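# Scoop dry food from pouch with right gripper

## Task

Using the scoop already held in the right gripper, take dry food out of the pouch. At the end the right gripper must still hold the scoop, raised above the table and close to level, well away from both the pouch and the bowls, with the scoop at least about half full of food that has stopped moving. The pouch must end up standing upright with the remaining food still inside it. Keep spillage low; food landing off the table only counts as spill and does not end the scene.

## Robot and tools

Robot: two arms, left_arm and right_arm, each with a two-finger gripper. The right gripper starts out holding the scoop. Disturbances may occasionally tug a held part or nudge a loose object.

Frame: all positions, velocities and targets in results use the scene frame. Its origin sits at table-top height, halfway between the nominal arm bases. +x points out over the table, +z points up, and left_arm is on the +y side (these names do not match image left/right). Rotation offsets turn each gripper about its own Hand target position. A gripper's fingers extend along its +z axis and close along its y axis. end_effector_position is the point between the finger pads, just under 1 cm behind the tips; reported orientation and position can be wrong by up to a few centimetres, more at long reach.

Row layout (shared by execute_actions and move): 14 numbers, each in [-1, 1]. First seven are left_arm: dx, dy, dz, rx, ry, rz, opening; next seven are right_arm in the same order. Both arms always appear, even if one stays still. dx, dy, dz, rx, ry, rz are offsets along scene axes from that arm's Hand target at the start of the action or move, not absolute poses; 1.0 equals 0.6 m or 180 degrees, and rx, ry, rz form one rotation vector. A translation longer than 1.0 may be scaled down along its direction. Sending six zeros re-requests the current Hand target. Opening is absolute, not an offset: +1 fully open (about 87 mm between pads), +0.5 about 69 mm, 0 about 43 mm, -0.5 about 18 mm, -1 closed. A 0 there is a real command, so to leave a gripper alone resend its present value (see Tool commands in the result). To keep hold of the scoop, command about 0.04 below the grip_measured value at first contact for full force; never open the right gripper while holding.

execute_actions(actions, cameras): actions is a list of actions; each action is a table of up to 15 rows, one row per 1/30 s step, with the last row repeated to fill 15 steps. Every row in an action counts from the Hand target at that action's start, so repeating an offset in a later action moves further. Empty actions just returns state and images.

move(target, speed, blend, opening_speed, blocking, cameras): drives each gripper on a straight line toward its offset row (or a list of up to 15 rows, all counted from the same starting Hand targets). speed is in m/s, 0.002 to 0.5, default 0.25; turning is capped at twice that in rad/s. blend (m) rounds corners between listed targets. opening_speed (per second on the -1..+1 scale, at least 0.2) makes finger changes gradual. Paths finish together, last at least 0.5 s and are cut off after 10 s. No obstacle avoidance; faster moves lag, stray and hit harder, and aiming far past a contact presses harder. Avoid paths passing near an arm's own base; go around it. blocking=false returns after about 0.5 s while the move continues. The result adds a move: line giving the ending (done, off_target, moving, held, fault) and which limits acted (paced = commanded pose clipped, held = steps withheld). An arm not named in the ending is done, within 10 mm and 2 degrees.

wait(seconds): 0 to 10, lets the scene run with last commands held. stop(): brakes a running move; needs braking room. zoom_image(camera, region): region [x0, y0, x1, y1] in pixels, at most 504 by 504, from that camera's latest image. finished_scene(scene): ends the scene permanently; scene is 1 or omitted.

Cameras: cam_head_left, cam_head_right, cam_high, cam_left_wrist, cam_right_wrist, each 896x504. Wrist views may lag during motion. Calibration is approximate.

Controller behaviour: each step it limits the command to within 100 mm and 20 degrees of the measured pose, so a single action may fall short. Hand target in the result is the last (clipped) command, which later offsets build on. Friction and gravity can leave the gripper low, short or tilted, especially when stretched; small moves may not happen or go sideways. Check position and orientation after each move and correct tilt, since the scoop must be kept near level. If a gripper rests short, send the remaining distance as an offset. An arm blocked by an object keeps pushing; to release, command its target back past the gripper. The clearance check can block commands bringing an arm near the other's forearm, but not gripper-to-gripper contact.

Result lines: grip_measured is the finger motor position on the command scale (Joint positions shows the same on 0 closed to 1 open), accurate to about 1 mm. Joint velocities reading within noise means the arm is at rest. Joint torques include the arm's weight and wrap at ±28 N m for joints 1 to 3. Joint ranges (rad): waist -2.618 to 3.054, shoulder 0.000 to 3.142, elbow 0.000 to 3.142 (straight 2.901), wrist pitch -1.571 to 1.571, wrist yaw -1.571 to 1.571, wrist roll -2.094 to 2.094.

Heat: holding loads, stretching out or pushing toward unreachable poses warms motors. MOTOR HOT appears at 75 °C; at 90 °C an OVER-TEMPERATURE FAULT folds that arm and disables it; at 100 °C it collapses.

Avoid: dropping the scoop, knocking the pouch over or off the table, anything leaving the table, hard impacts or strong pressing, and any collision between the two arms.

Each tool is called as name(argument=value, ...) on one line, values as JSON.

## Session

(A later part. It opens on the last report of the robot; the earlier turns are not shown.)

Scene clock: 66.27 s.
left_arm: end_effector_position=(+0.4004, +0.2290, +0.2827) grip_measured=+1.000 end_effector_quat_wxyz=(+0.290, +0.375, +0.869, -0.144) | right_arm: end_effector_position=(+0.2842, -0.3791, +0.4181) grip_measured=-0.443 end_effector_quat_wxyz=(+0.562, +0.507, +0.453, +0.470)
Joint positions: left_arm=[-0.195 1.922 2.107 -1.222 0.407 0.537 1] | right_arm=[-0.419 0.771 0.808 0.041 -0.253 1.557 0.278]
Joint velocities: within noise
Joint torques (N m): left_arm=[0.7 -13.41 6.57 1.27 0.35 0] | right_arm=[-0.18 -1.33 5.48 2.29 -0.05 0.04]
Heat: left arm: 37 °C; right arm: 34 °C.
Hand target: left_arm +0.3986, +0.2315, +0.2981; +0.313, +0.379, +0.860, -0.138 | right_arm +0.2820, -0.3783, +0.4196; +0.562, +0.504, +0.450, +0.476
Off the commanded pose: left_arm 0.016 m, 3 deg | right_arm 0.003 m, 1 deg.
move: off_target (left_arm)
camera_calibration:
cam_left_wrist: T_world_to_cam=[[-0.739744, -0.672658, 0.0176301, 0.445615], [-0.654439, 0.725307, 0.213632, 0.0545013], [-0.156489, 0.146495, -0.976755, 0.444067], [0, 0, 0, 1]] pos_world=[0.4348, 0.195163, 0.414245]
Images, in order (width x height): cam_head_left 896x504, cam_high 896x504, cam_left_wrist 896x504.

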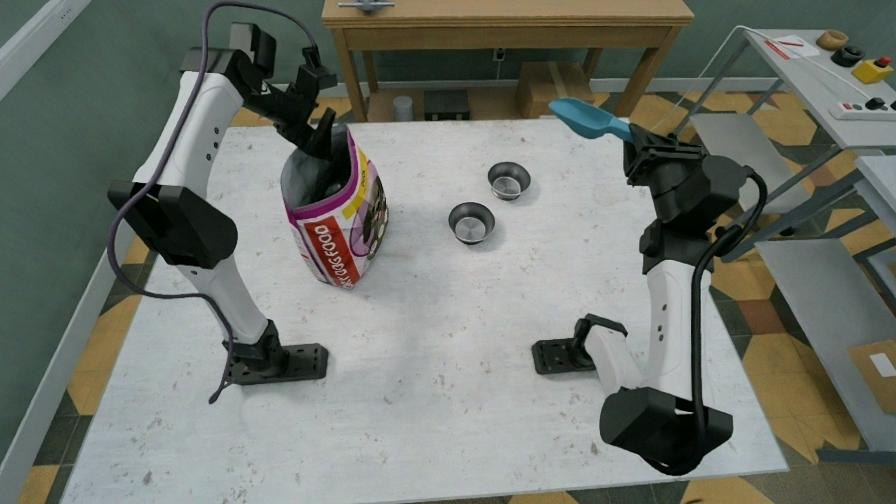

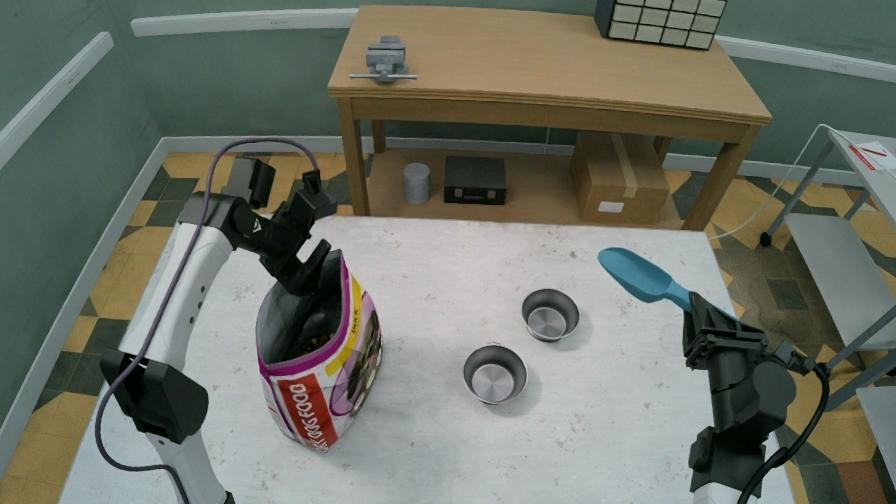

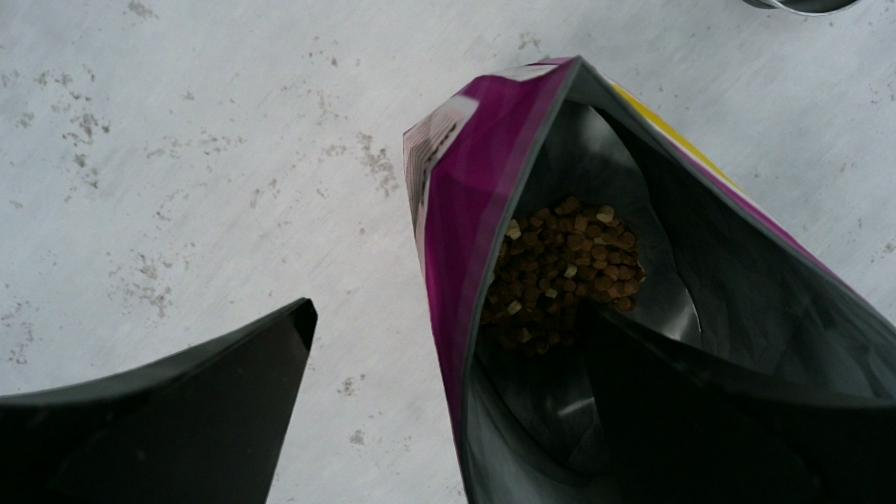

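move(target=[0,0,0,0,0,0,-1, 0,0,0,0,0,0,-1], opening_speed=1.2, cameras=["cam_left_wrist"])

zoom_image(camera="cam_left_wrist", region=[200, 0, 704, 504])

Scene clock: 68.37 s.
left_arm: end_effector_position=(+0.4006, +0.2290, +0.2827) grip_measured=-0.920 end_effector_quat_wxyz=(+0.290, +0.376, +0.868, -0.144) | right_arm: end_effector_position=(+0.2842, -0.3791, +0.4181) grip_measured=-0.443 end_effector_quat_wxyz=(+0.562, +0.507, +0.453, +0.470)
Joint positions: left_arm=[-0.195 1.922 2.107 -1.221 0.407 0.537 0.04] | right_arm=[-0.419 0.771 0.808 0.041 -0.253 1.557 0.278]
Joint velocities: within noise
Joint torques (N m): left_arm=[0.7 -13.41 6.58 1.28 0.35 0] | right_arm=[-0.18 -1.35 5.46 2.28 -0.05 0.04]
Heat: left arm: 37 °C; right arm: 34 °C.
Hand target: left_arm +0.3986, +0.2315, +0.2981; +0.313, +0.379, +0.860, -0.138 | right_arm +0.2820, -0.3783, +0.4196; +0.562, +0.504, +0.450, +0.476
Off the commanded pose: left_arm 0.016 m, 3 deg | right_arm 0.003 m, 1 deg.
move: off_target (left_arm)
camera_calibration:
cam_left_wrist: T_world_to_cam=[[-0.739963, -0.672435, 0.016925, 0.445973], [-0.654419, 0.725499, 0.213041, 0.0547344], [-0.155535, 0.146566, -0.976897, 0.443809], [0, 0, 0, 1]] pos_world=[0.434851, 0.195131, 0.414347]
Images, in order (width x height): cam_left_wrist 896x504.

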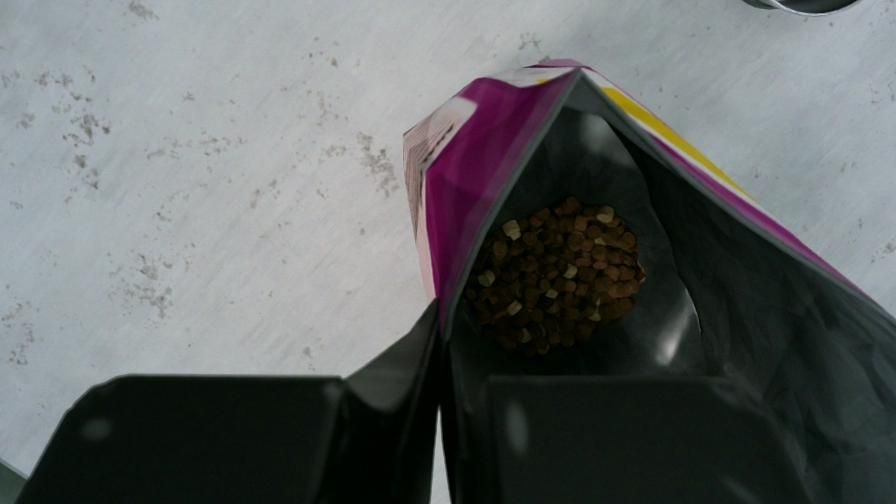

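Scaled by 1.000.

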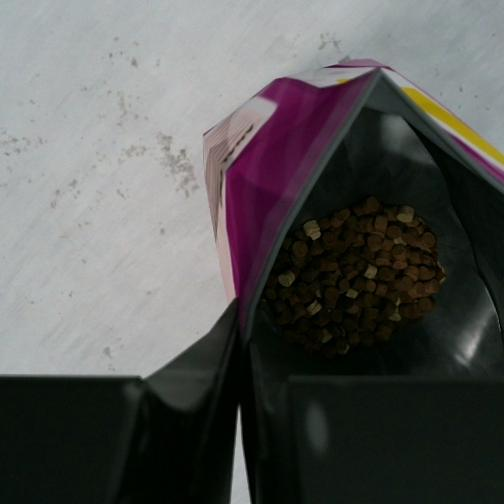

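move(target=[0.1,-0.03,0.01,0,0,-0.05,-1, 0,0,0,0,0,0,-1], speed=0.07, cameras=["cam_high","cam_left_wrist"])

Scene clock: 70.10 s.
left_arm: end_effector_position=(+0.4369, +0.2188, +0.2838) grip_measured=-0.920 end_effector_quat_wxyz=(+0.271, +0.427, +0.847, -0.161) | right_arm: end_effector_position=(+0.2842, -0.3791, +0.4181) grip_measured=-0.443 end_effector_quat_wxyz=(+0.562, +0.507, +0.453, +0.470)
Joint positions: left_arm=[-0.193 2.334 2.812 -1.587 0.461 0.66 0.04] | right_arm=[-0.419 0.771 0.808 0.041 -0.253 1.557 0.278]
Joint velocities: within noise
Joint torques (N m): left_arm=[0.9 -11.06 11.66 1.65 0.77 0.09] | right_arm=[-0.18 -1.33 5.48 2.29 -0.05 0.04]
Heat: left arm: 37 °C; right arm: 34 °C.
Hand target: left_arm +0.4586, +0.2134, +0.3039; +0.301, +0.445, +0.827, -0.162 | right_arm +0.2820, -0.3783, +0.4196; +0.562, +0.504, +0.450, +0.476
Off the commanded pose: left_arm 0.030 m, 5 deg | right_arm 0.003 m, 1 deg.
elbow stopped short (left arm): the move would have taken joint 3 (elbow) straighter than the controller allows.
joint read past its limit (left arm) — joint 4 (wrist pitch), lower limit.
move: off_target (left_arm)
camera_calibration:
cam_left_wrist: T_world_to_cam=[[-0.815272, -0.578511, 0.0256422, 0.475843], [-0.558135, 0.796816, 0.23145, 0.0227265], [-0.154328, 0.174383, -0.972509, 0.444081], [0, 0, 0, 1]] pos_world=[0.46916, 0.179732, 0.414411]
Images, in order (width x height): cam_high 896x504, cam_left_wrist 896x504.

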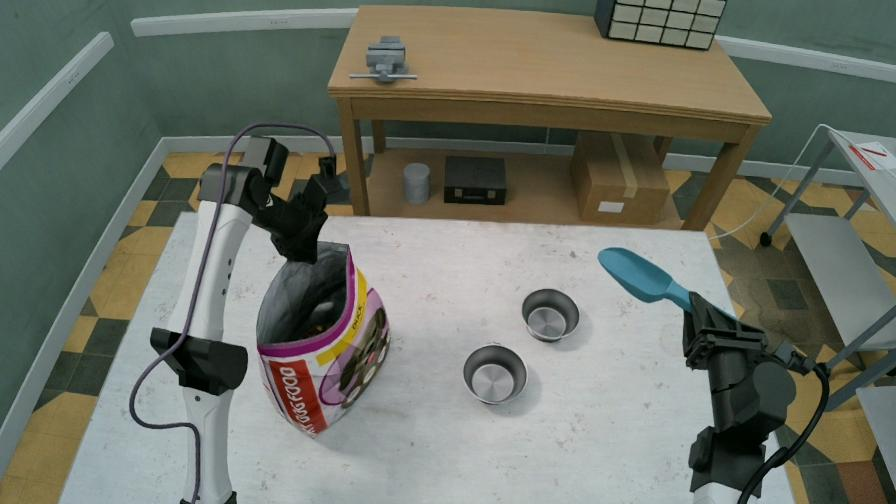

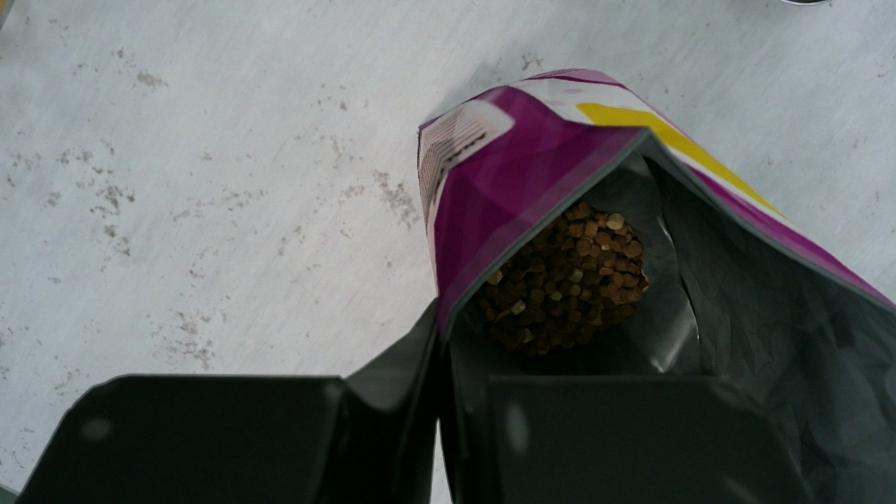

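move(target=[-0.03,0.008,-0.02,0,0,0,-1, 0,0,0,0,0,0,-1], speed=0.07, cameras=["cam_left_wrist"])

move(target=[0,0,0,0,0,0,1, 0,0,0,0,0,0,-1], opening_speed=1.5, cameras=["cam_left_wrist"])

Scene clock: 71.57 s.
left_arm: end_effector_position=(+0.4358, +0.2161, +0.2793) grip_measured=-0.920 end_effector_quat_wxyz=(+0.271, +0.440, +0.838, -0.175) | right_arm: end_effector_position=(+0.2842, -0.3791, +0.4181) grip_measured=-0.443 end_effector_quat_wxyz=(+0.562, +0.507, +0.453, +0.470)
Joint positions: left_arm=[-0.187 2.292 2.705 -1.535 0.499 0.693 0.04] | right_arm=[-0.419 0.771 0.808 0.041 -0.253 1.557 0.278]
Joint velocities: within noise
Joint torques (N m): left_arm=[0.62 -14.67 5.14 1.33 0.36 0.05] | right_arm=[-0.17 -1.35 5.48 2.29 -0.05 0.04]
Heat: left arm: 37 °C; right arm: 34 °C.
Hand target: left_arm +0.4406, +0.2183, +0.2920; +0.301, +0.445, +0.828, -0.162 | right_arm +0.2820, -0.3783, +0.4196; +0.562, +0.504, +0.450, +0.476
Off the commanded pose: left_arm 0.014 m, 4 deg | right_arm 0.003 m, 1 deg.
move: off_target (left_arm)
camera_calibration:
cam_left_wrist: T_world_to_cam=[[-0.836593, -0.546439, 0.0389471, 0.472133], [-0.526921, 0.822086, 0.215705, 0.0106323], [-0.149887, 0.159935, -0.975682, 0.442142], [0, 0, 0, 1]] pos_world=[0.466857, 0.178537, 0.410708]
Images, in order (width x height): cam_left_wrist 896x504.

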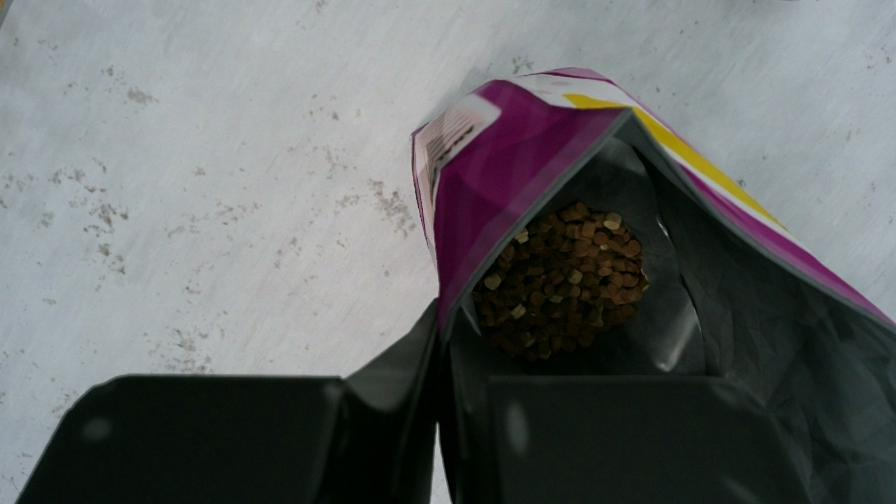

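Scene clock: 73.13 s.
left_arm: end_effector_position=(+0.4423, +0.2146, +0.2707) grip_measured=+1.000 end_effector_quat_wxyz=(+0.274, +0.442, +0.836, -0.175) | right_arm: end_effector_position=(+0.2842, -0.3791, +0.4181) grip_measured=-0.443 end_effector_quat_wxyz=(+0.562, +0.507, +0.453, +0.470)
Joint positions: left_arm=[-0.188 2.276 2.631 -1.472 0.5 0.695 1] | right_arm=[-0.419 0.771 0.808 0.041 -0.253 1.557 0.278]
Joint velocities: within noise
Joint torques (N m): left_arm=[0.68 -16.49 5.83 1.16 0.36 0] | right_arm=[-0.2 -1.35 5.48 2.29 -0.05 0.04]
Heat: left arm: 37 °C; right arm: 34 °C.
Hand target: left_arm +0.4406, +0.2183, +0.2920; +0.301, +0.445, +0.827, -0.162 | right_arm +0.2820, -0.3783, +0.4196; +0.562, +0.504, +0.450, +0.476
Off the commanded pose: left_arm 0.022 m, 4 deg | right_arm 0.003 m, 1 deg.
move: off_target (left_arm)
camera_calibration:
cam_left_wrist: T_world_to_cam=[[-0.83791, -0.544719, 0.0344712, 0.478497], [-0.52659, 0.823404, 0.211447, 0.0178646], [-0.143563, 0.159021, -0.976781, 0.432637], [0, 0, 0, 1]] pos_world=[0.472455, 0.177138, 0.40232]
Images, in order (width x height): cam_left_wrist 896x504.

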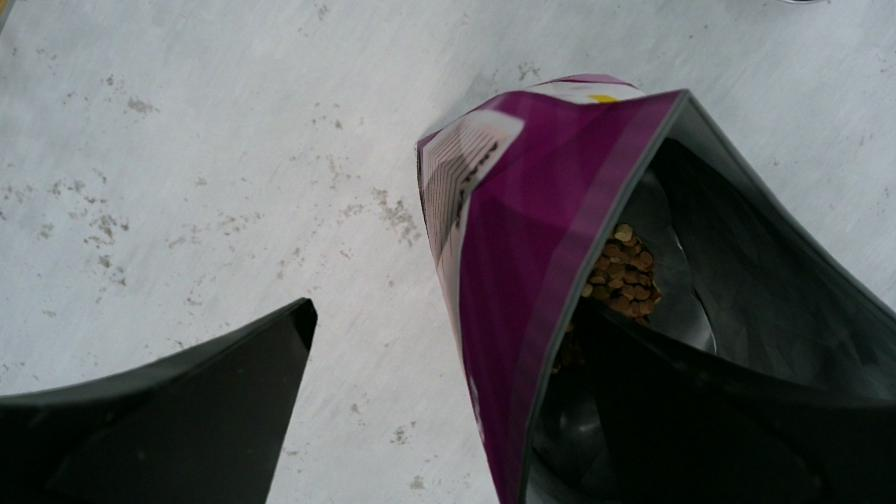

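move(target=[0.01,-0.02,0.2,0,0,0.05,1, 0,0,0,0,0,0,-1], speed=0.12, cameras=["cam_high","cam_left_wrist"])

Scene clock: 75.00 s.
left_arm: end_effector_position=(+0.4500, +0.2063, +0.3891) grip_measured=+1.000 end_effector_quat_wxyz=(+0.432, +0.344, +0.822, -0.138) | right_arm: end_effector_position=(+0.2842, -0.3791, +0.4181) grip_measured=-0.443 end_effector_quat_wxyz=(+0.562, +0.507, +0.453, +0.470)
Joint positions: left_arm=[-0.214 2.184 2.853 -1.367 0.413 0.414 1] | right_arm=[-0.419 0.771 0.808 0.041 -0.253 1.557 0.278]
Joint velocities: within noise
Joint torques (N m): left_arm=[-0.21 -13.2 7.45 1.7 0.13 -0.18] | right_arm=[-0.18 -1.36 5.49 2.29 -0.05 0.04]
Heat: left arm: 37 °C; right arm: 34 °C.
Hand target: left_arm +0.4466, +0.2062, +0.4118; +0.313, +0.379, +0.860, -0.138 | right_arm +0.2820, -0.3783, +0.4196; +0.562, +0.504, +0.450, +0.476
Off the commanded pose: left_arm 0.023 m, 15 deg | right_arm 0.003 m, 1 deg.
elbow stopped short (left arm): the move would have taken joint 3 (elbow) straighter than the controller allows.
move: off_target (left_arm)
camera_calibration:
cam_left_wrist: T_world_to_cam=[[-0.685026, -0.723184, -0.0880038, 0.492105], [-0.720467, 0.690404, -0.0653431, 0.226116], [0.108013, 0.0186421, -0.993975, 0.473176], [0, 0, 0, 1]] pos_world=[0.448905, 0.19095, 0.528407]
Images, in order (width x height): cam_high 896x504, cam_left_wrist 896x504.

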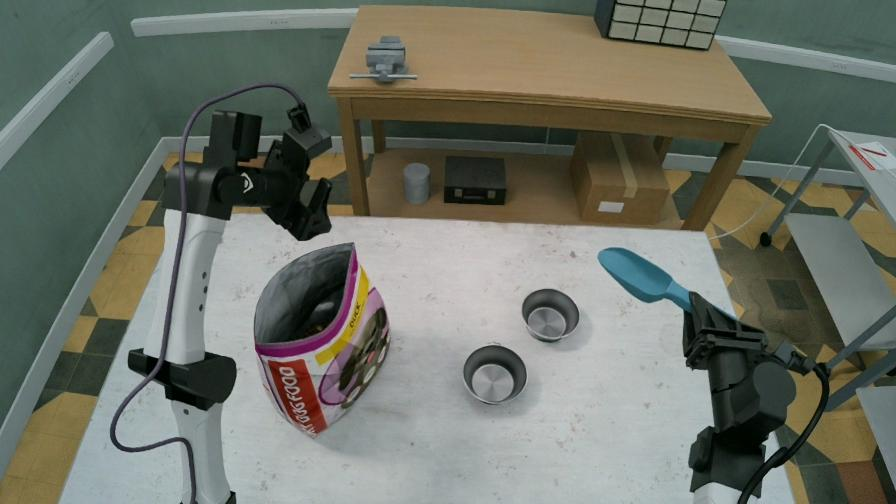

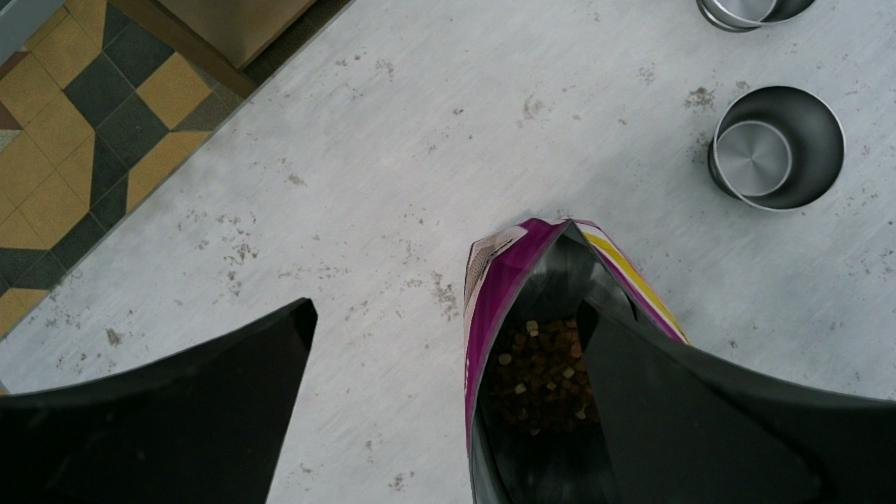

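move(target=[-0.18,-0.1,0.06,0,0,0,1, -0.0355,0.6017,0,0,0,0.294,-1], speed=0.15)

Scene clock: 82.30 s.
left_arm: end_effector_position=(+0.3512, +0.1407, +0.4315) grip_measured=+1.000 end_effector_quat_wxyz=(+0.416, +0.357, +0.821, -0.157) | right_arm: end_effector_position=(+0.2616, -0.0218, +0.3998) grip_measured=-0.443 end_effector_quat_wxyz=(+0.287, +0.266, +0.642, +0.659)
Joint positions: left_arm=[-0.458 2.025 2.853 -1.505 0.269 0.261 1] | right_arm=[0.679 1.218 0.966 0.286 -0.068 1.555 0.278]
Joint velocities: within noise
Joint torques (N m): left_arm=[-0.14 -11.69 6.65 1.4 0.08 -0.18] | right_arm=[0.65 -2.91 9.02 2.52 -0.05 -0.09]
Heat: left arm: 38 °C; right arm: 35 °C.
Hand target: left_arm +0.3385, +0.1463, +0.4479; +0.313, +0.379, +0.860, -0.138 | right_arm +0.2607, -0.0172, +0.4196; +0.291, +0.251, +0.628, +0.677
Off the commanded pose: left_arm 0.021 m, 13 deg | right_arm 0.020 m, 3 deg.
elbow stopped short (left arm): the move would have taken joint 3 (elbow) straighter than the controller allows.
move: off_target (left_arm, right_arm)
camera_calibration:
cam_left_wrist: T_world_to_cam=[[-0.716994, -0.694819, -0.0560922, 0.374136], [-0.693196, 0.71917, -0.047698, 0.181761], [0.0734813, 0.00468371, -0.997286, 0.542704], [0, 0, 0, 1]] pos_world=[0.354371, 0.126698, 0.570887]
cam_right_wrist: T_world_to_cam=[[0.0603596, 0.0317936, -0.99767, 0.383439], [-0.996451, -0.0568195, -0.0620966, 0.305698], [-0.0586614, 0.997878, 0.0282512, 0.165528], [0, 0, 0, 1]] pos_world=[0.29118, -0.159998, 0.396852]

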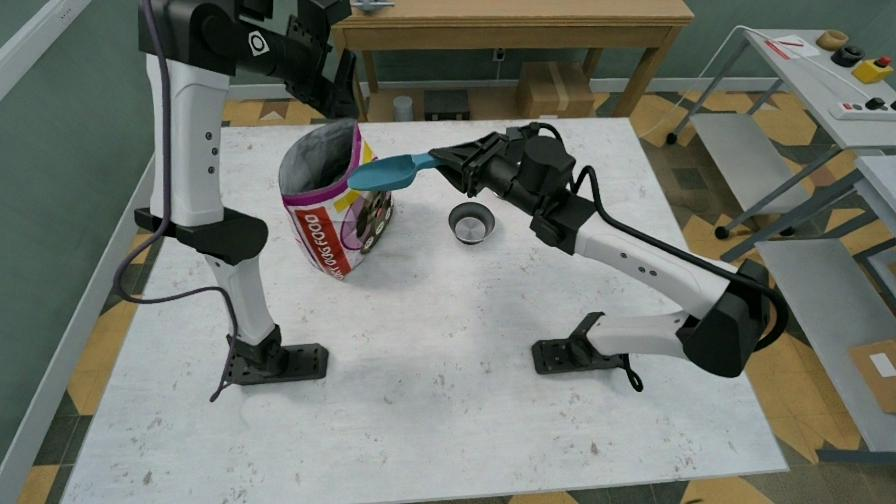

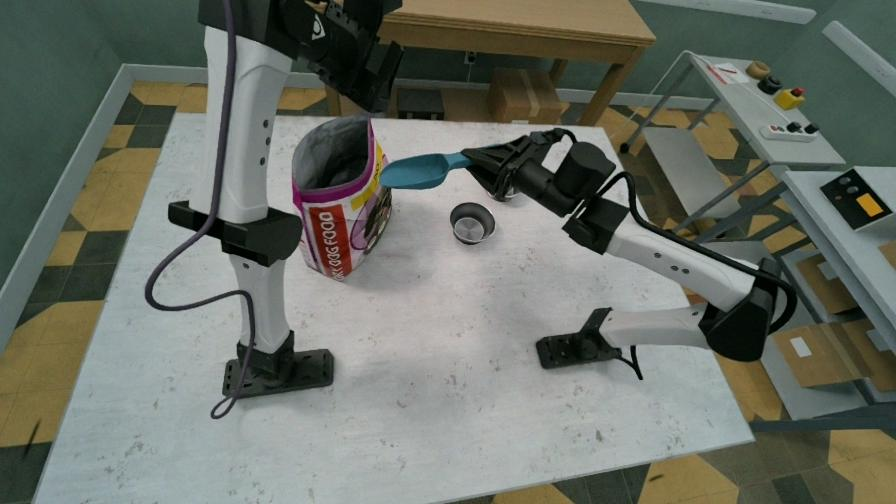

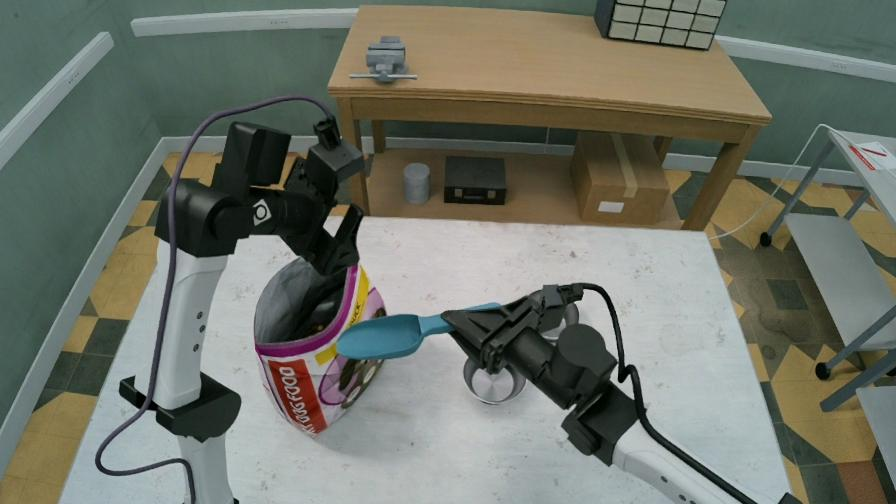

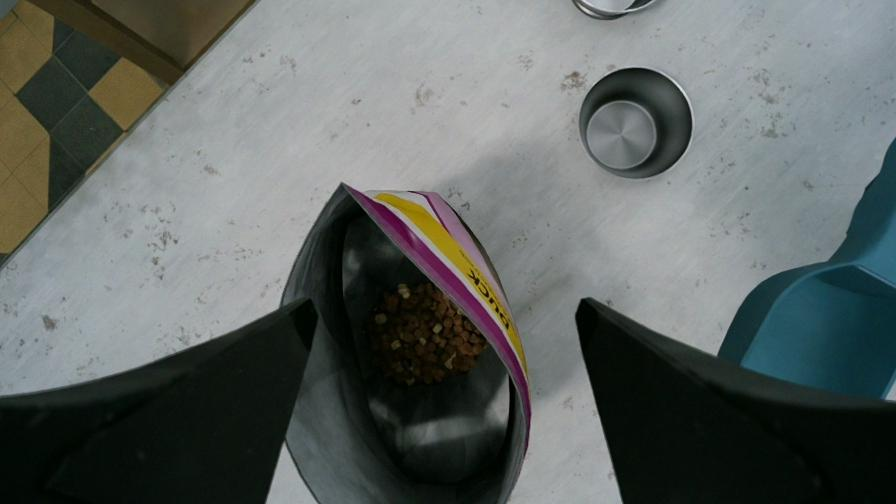

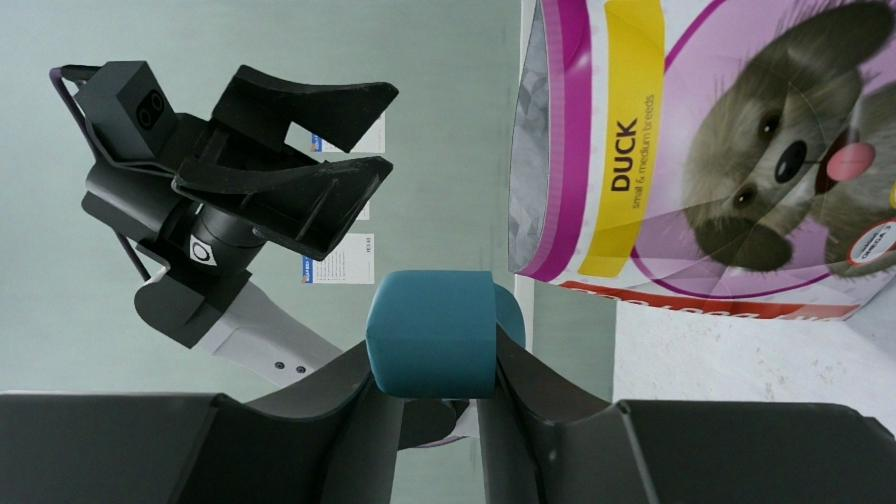

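move(target=[-0.1625,-0.1513,0.0368,-0.0492,-0.027,-0.1519,1, 0,0,0,0,0,0,-1], speed=0.12)

Scene clock: 85.77 s.
left_arm: end_effector_position=(+0.2523, +0.0497, +0.4518) grip_measured=+1.000 end_effector_quat_wxyz=(+0.391, +0.518, +0.710, -0.274) | right_arm: end_effector_position=(+0.2616, -0.0218, +0.3999) grip_measured=-0.443 end_effector_quat_wxyz=(+0.287, +0.266, +0.642, +0.659)
Joint positions: left_arm=[-0.701 1.978 2.853 -1.532 0.469 0.354 1] | right_arm=[0.679 1.218 0.966 0.286 -0.068 1.555 0.278]
Joint velocities: within noise
Joint torques (N m): left_arm=[-0.09 -10.93 6.32 1.51 0.38 0] | right_arm=[0.65 -2.89 9.03 2.51 -0.05 -0.09]
Heat: left arm: 38 °C; right arm: 36 °C.
Hand target: left_arm +0.2410, +0.0555, +0.4700; +0.336, +0.551, +0.719, -0.257 | right_arm +0.2607, -0.0172, +0.4196; +0.291, +0.251, +0.628, +0.677
Off the commanded pose: left_arm 0.022 m, 8 deg | right_arm 0.020 m, 3 deg.
elbow stopped short (left arm): the move would have taken joint 3 (elbow) straighter than the controller allows.
move: off_target (left_arm, right_arm)
camera_calibration:
cam_left_wrist: T_world_to_cam=[[-0.94884, -0.314105, -0.0322711, 0.269964], [-0.308315, 0.94368, -0.12004, 0.104032], [0.0681587, -0.103949, -0.992244, 0.575162], [0, 0, 0, 1]] pos_world=[0.249025, 0.0464114, 0.591902]
cam_right_wrist: T_world_to_cam=[[0.0606506, 0.0320389, -0.997645, 0.383452], [-0.996433, -0.0568042, -0.0624012, 0.305819], [-0.0586697, 0.997871, 0.0284794, 0.165437], [0, 0, 0, 1]] pos_world=[0.291178, -0.159999, 0.396921]

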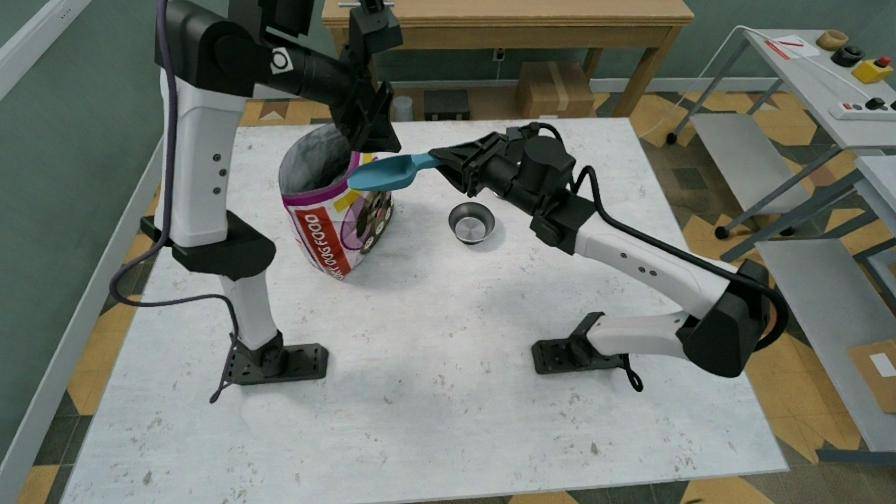

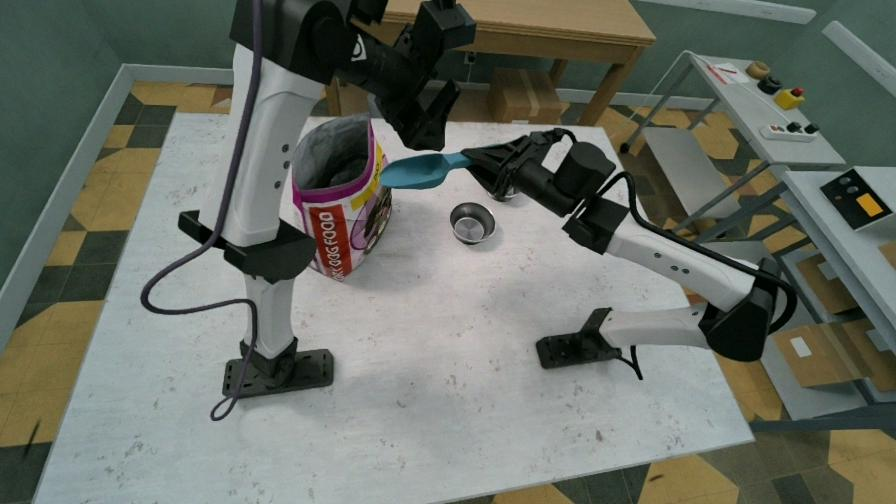

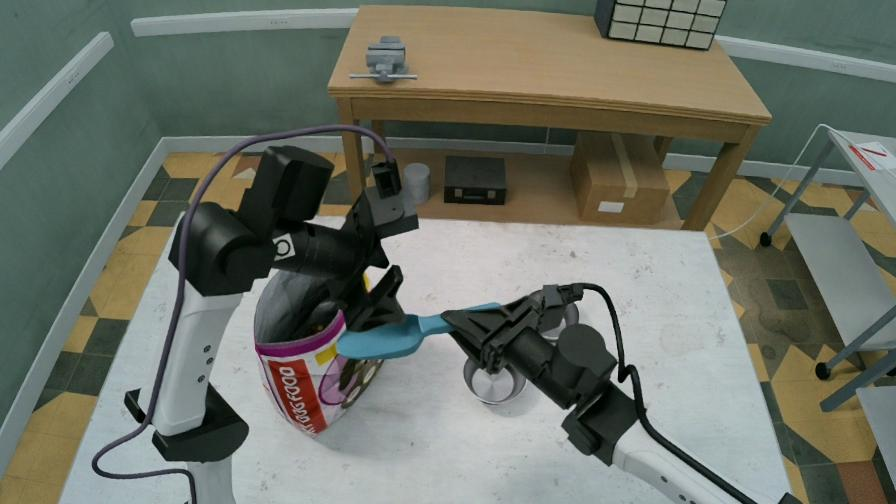

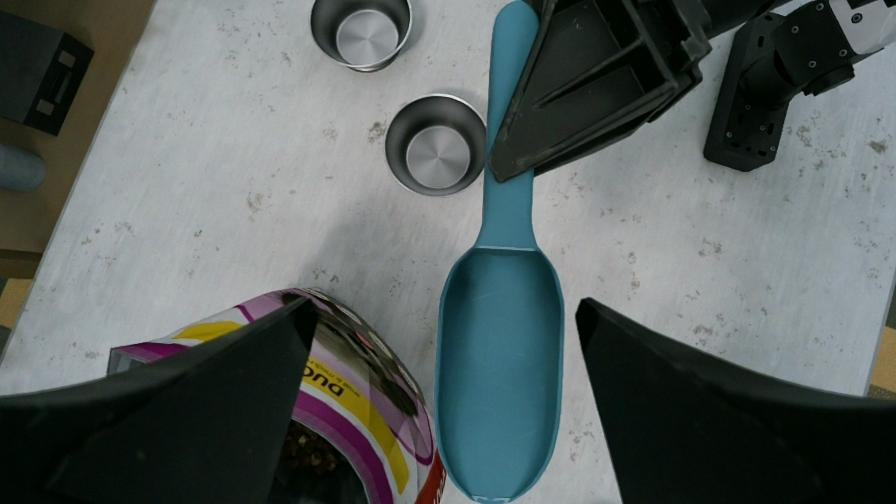

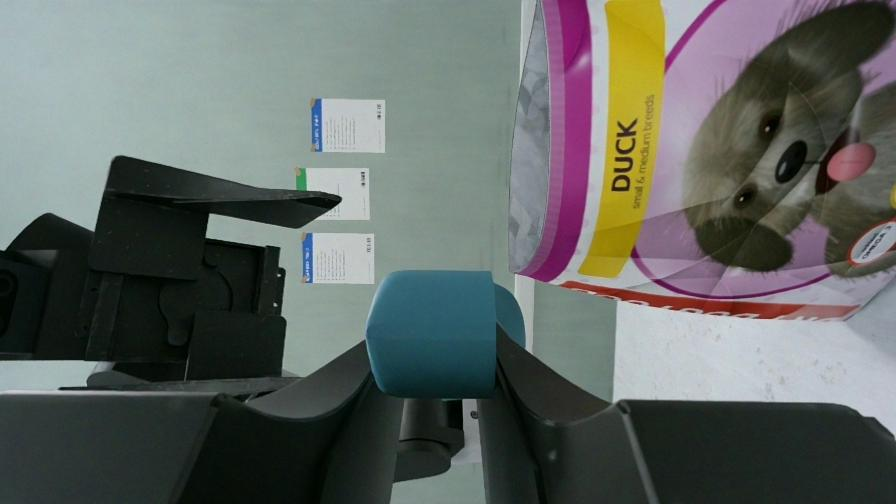

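move(target=[[-0.0208,0.005,-0.0333,0,0,-0.028,1, 0,0,0,0,0,0,-1],[-0.0208,0.005,-0.09,0,0,-0.028,1, 0,0,0,0,0,0,-1]], speed=0.08, cameras=["cam_high","cam_left_wrist","cam_right_wrist"])

Scene clock: 89.17 s.
left_arm: end_effector_position=(+0.2374, +0.0539, +0.4068) grip_measured=+1.000 end_effector_quat_wxyz=(+0.314, +0.578, +0.703, -0.272) | right_arm: end_effector_position=(+0.2616, -0.0218, +0.3999) grip_measured=-0.443 end_effector_quat_wxyz=(+0.287, +0.266, +0.642, +0.659)
Joint positions: left_arm=[-0.705 1.906 2.59 -1.543 0.526 0.502 1] | right_arm=[0.679 1.218 0.966 0.286 -0.068 1.555 0.278]
Joint velocities: within noise
Joint torques (N m): left_arm=[-0.31 -10.89 4.85 1.3 0.36 0.01] | right_arm=[0.64 -2.89 9.03 2.51 -0.05 -0.09]
Heat: left arm: 38 °C; right arm: 37 °C.
Hand target: left_arm +0.2286, +0.0585, +0.4160; +0.324, +0.583, +0.694, -0.272 | right_arm +0.2607, -0.0172, +0.4196; +0.291, +0.251, +0.628, +0.677
Off the commanded pose: left_arm 0.014 m, 2 deg | right_arm 0.020 m, 3 deg.
elbow stopped short (left arm): the move would have taken joint 3 (elbow) straighter than the controller allows.
move: off_target (left_arm, right_arm)
camera_calibration:
cam_left_wrist: T_world_to_cam=[[-0.983304, -0.18195, 0.0028145, 0.242498], [-0.181875, 0.983168, 0.0174102, 0.0019848], [-0.00593492, 0.0166077, -0.999844, 0.5461], [0, 0, 0, 1]] pos_world=[0.242052, 0.0331017, 0.545298]
cam_right_wrist: T_world_to_cam=[[0.0606506, 0.0320389, -0.997645, 0.383452], [-0.996433, -0.0568042, -0.0624012, 0.305819], [-0.0586697, 0.997871, 0.0284794, 0.165437], [0, 0, 0, 1]] pos_world=[0.291178, -0.159999, 0.396921]
Images, in order (width x height): cam_high 896x504, cam_left_wrist 896x504, cam_right_wrist 896x504.

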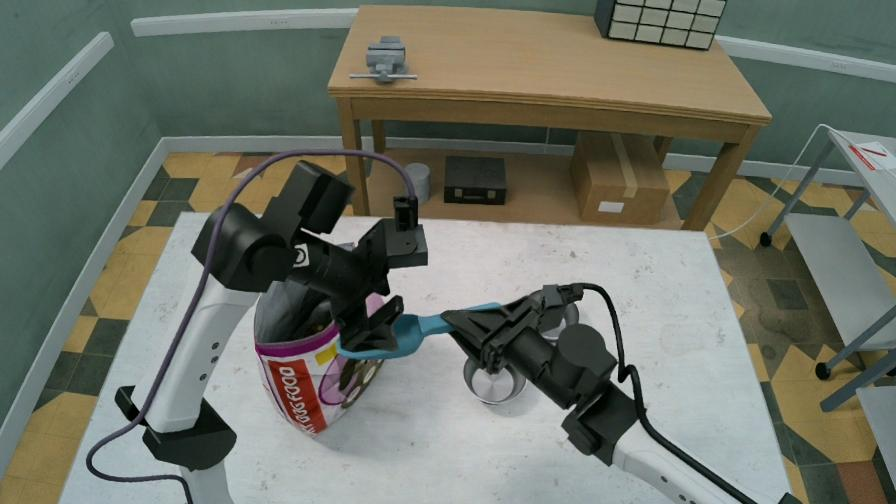

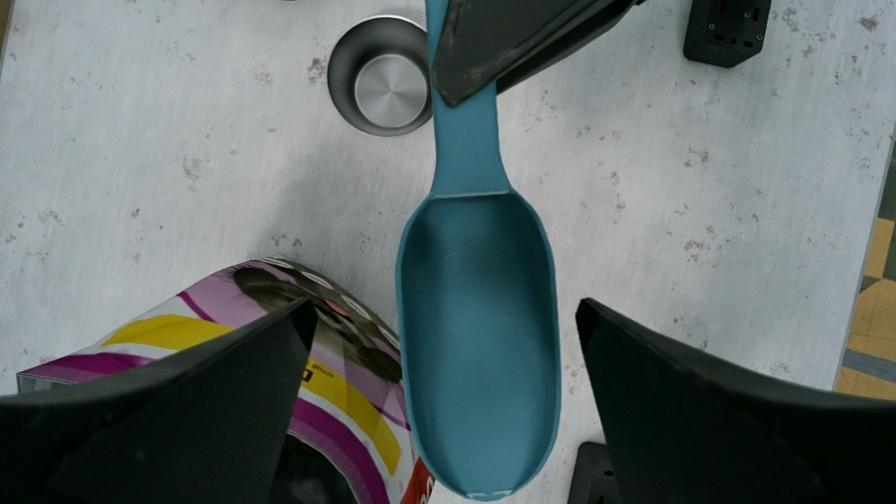

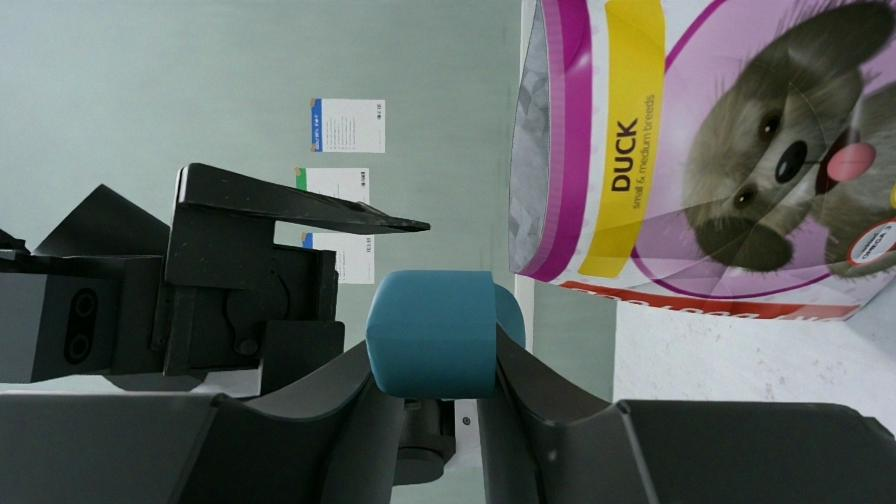

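move(target=[-0.003,0,-0.03,0,0,0.017,1, 0,0,0,0,0,0,-1], speed=0.06, cameras=["cam_left_wrist","cam_right_wrist"])

Scene clock: 91.63 s.
left_arm: end_effector_position=(+0.2307, +0.0560, +0.3874) grip_measured=+1.000 end_effector_quat_wxyz=(+0.313, +0.566, +0.715, -0.265) | right_arm: end_effector_position=(+0.2616, -0.0218, +0.3999) grip_measured=-0.443 end_effector_quat_wxyz=(+0.287, +0.266, +0.642, +0.659)
Joint positions: left_arm=[-0.724 1.751 2.262 -1.362 0.488 0.457 1] | right_arm=[0.679 1.218 0.966 0.286 -0.068 1.555 0.278]
Joint velocities: within noise
Joint torques (N m): left_arm=[-0.27 -10.25 5.61 1.51 0.21 -0.18] | right_arm=[0.65 -2.91 9.02 2.51 -0.05 -0.09]
Heat: left arm: 39 °C; right arm: 38 °C.
Hand target: left_arm +0.2269, +0.0585, +0.3980; +0.331, +0.564, +0.709, -0.263 | right_arm +0.2607, -0.0172, +0.4196; +0.291, +0.251, +0.628, +0.677
Off the commanded pose: left_arm 0.012 m, 2 deg | right_arm 0.020 m, 3 deg.
move: off_target (left_arm, right_arm)
camera_calibration:
cam_left_wrist: T_world_to_cam=[[-0.976246, -0.216458, 0.00949297, 0.234024], [-0.216102, 0.97593, 0.0293342, 0.00276096], [-0.0156141, 0.026586, -0.999525, 0.528162], [0, 0, 0, 1]] pos_world=[0.237309, 0.0339202, 0.525608]
cam_right_wrist: T_world_to_cam=[[0.0606506, 0.0320389, -0.997645, 0.383452], [-0.996433, -0.0568042, -0.0624012, 0.305819], [-0.0586697, 0.997871, 0.0284794, 0.165437], [0, 0, 0, 1]] pos_world=[0.291178, -0.159999, 0.396921]
Images, in order (width x height): cam_left_wrist 896x504, cam_right_wrist 896x504.

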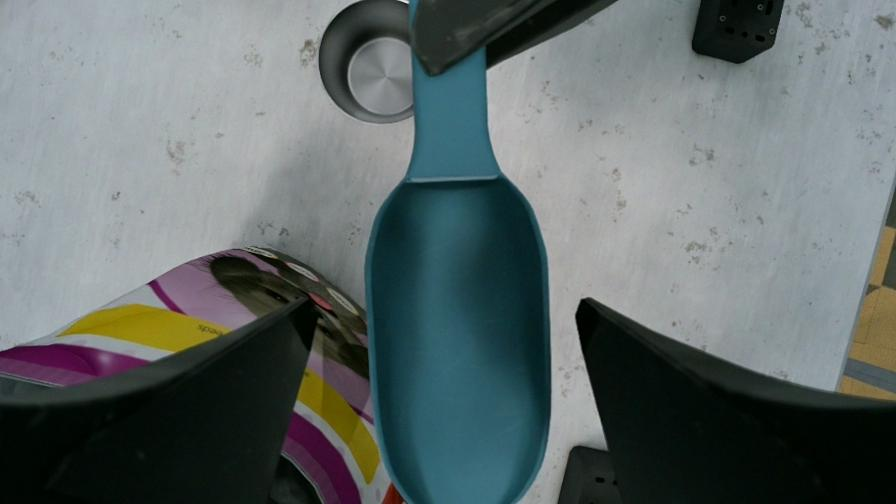

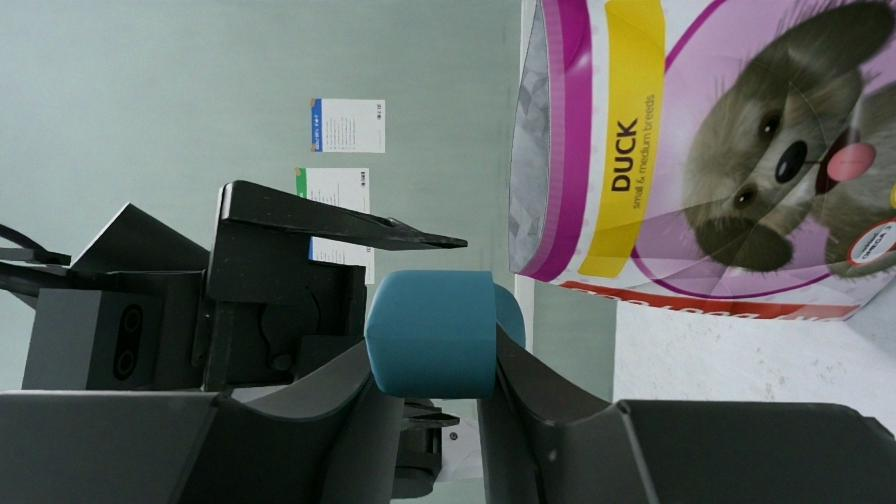

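move(target=[0,0,0,0,0,0,0.0, 0,0,0,0,0,0,-1], opening_speed=1.0, cameras=["cam_left_wrist","cam_right_wrist"])

Scene clock: 92.97 s.
left_arm: end_effector_position=(+0.2296, +0.0540, +0.3880) grip_measured=+0.274 end_effector_quat_wxyz=(+0.313, +0.565, +0.715, -0.267) | right_arm: end_effector_position=(+0.2616, -0.0218, +0.4003) grip_measured=-0.443 end_effector_quat_wxyz=(+0.287, +0.265, +0.642, +0.660)
Joint positions: left_arm=[-0.729 1.751 2.262 -1.358 0.489 0.449 0.637] | right_arm=[0.679 1.218 0.966 0.288 -0.068 1.555 0.278]
Joint velocities: within noise
Joint torques (N m): left_arm=[0.14 -10.28 5.6 1.48 0.19 -0.1] | right_arm=[0.65 -2.88 9.02 2.49 -0.05 -0.09]
Heat: left arm: 39 °C; right arm: 38 °C.
Hand target: left_arm +0.2268, +0.0585, +0.3979; +0.331, +0.564, +0.710, -0.263 | right_arm +0.2607, -0.0172, +0.4196; +0.291, +0.251, +0.628, +0.677
Off the commanded pose: left_arm 0.011 m, 2 deg | right_arm 0.020 m, 3 deg.
move: off_target (left_arm, right_arm)
camera_calibration:
cam_left_wrist: T_world_to_cam=[[-0.976313, -0.216012, 0.012357, 0.231407], [-0.215648, 0.976134, 0.0256479, 0.00570889], [-0.0176023, 0.0223756, -0.999595, 0.529525], [0, 0, 0, 1]] pos_world=[0.236478, 0.0325656, 0.526304]
cam_right_wrist: T_world_to_cam=[[0.0621053, 0.0332654, -0.997515, 0.383516], [-0.996341, -0.0567266, -0.063924, 0.306424], [-0.058712, 0.997835, 0.0296206, 0.164987], [0, 0, 0, 1]] pos_world=[0.291171, -0.160005, 0.397264]
Images, in order (width x height): cam_left_wrist 896x504, cam_right_wrist 896x504.

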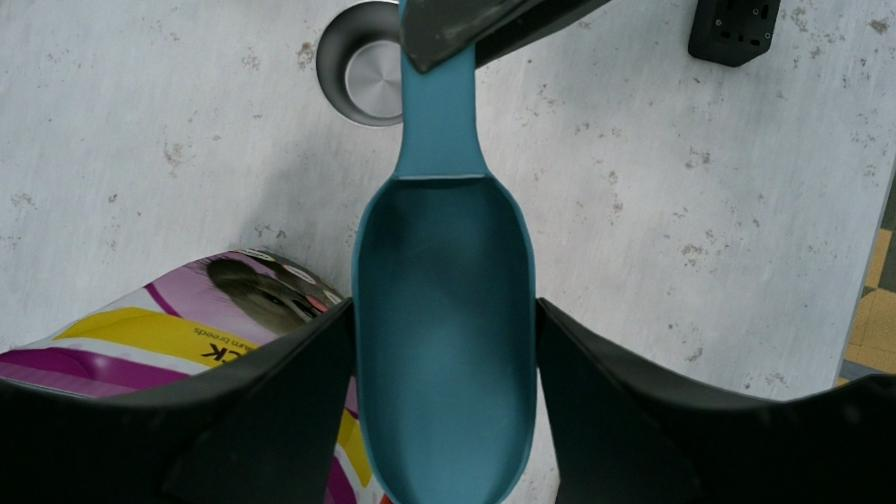

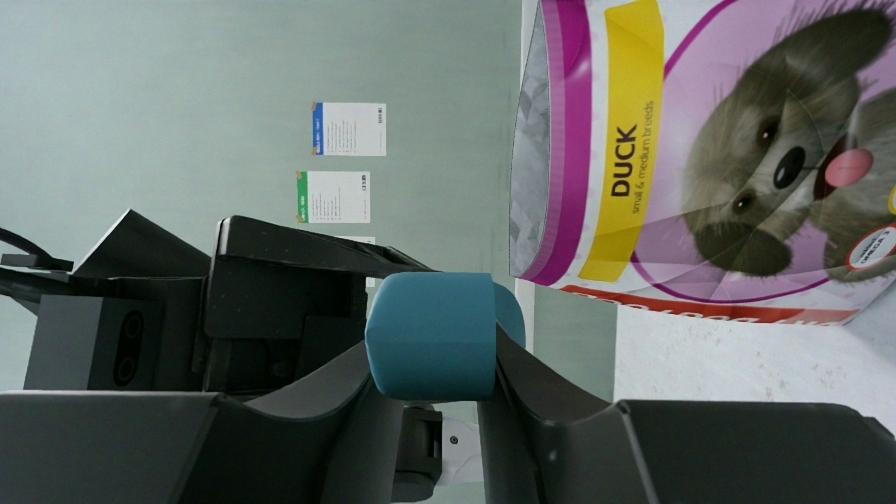

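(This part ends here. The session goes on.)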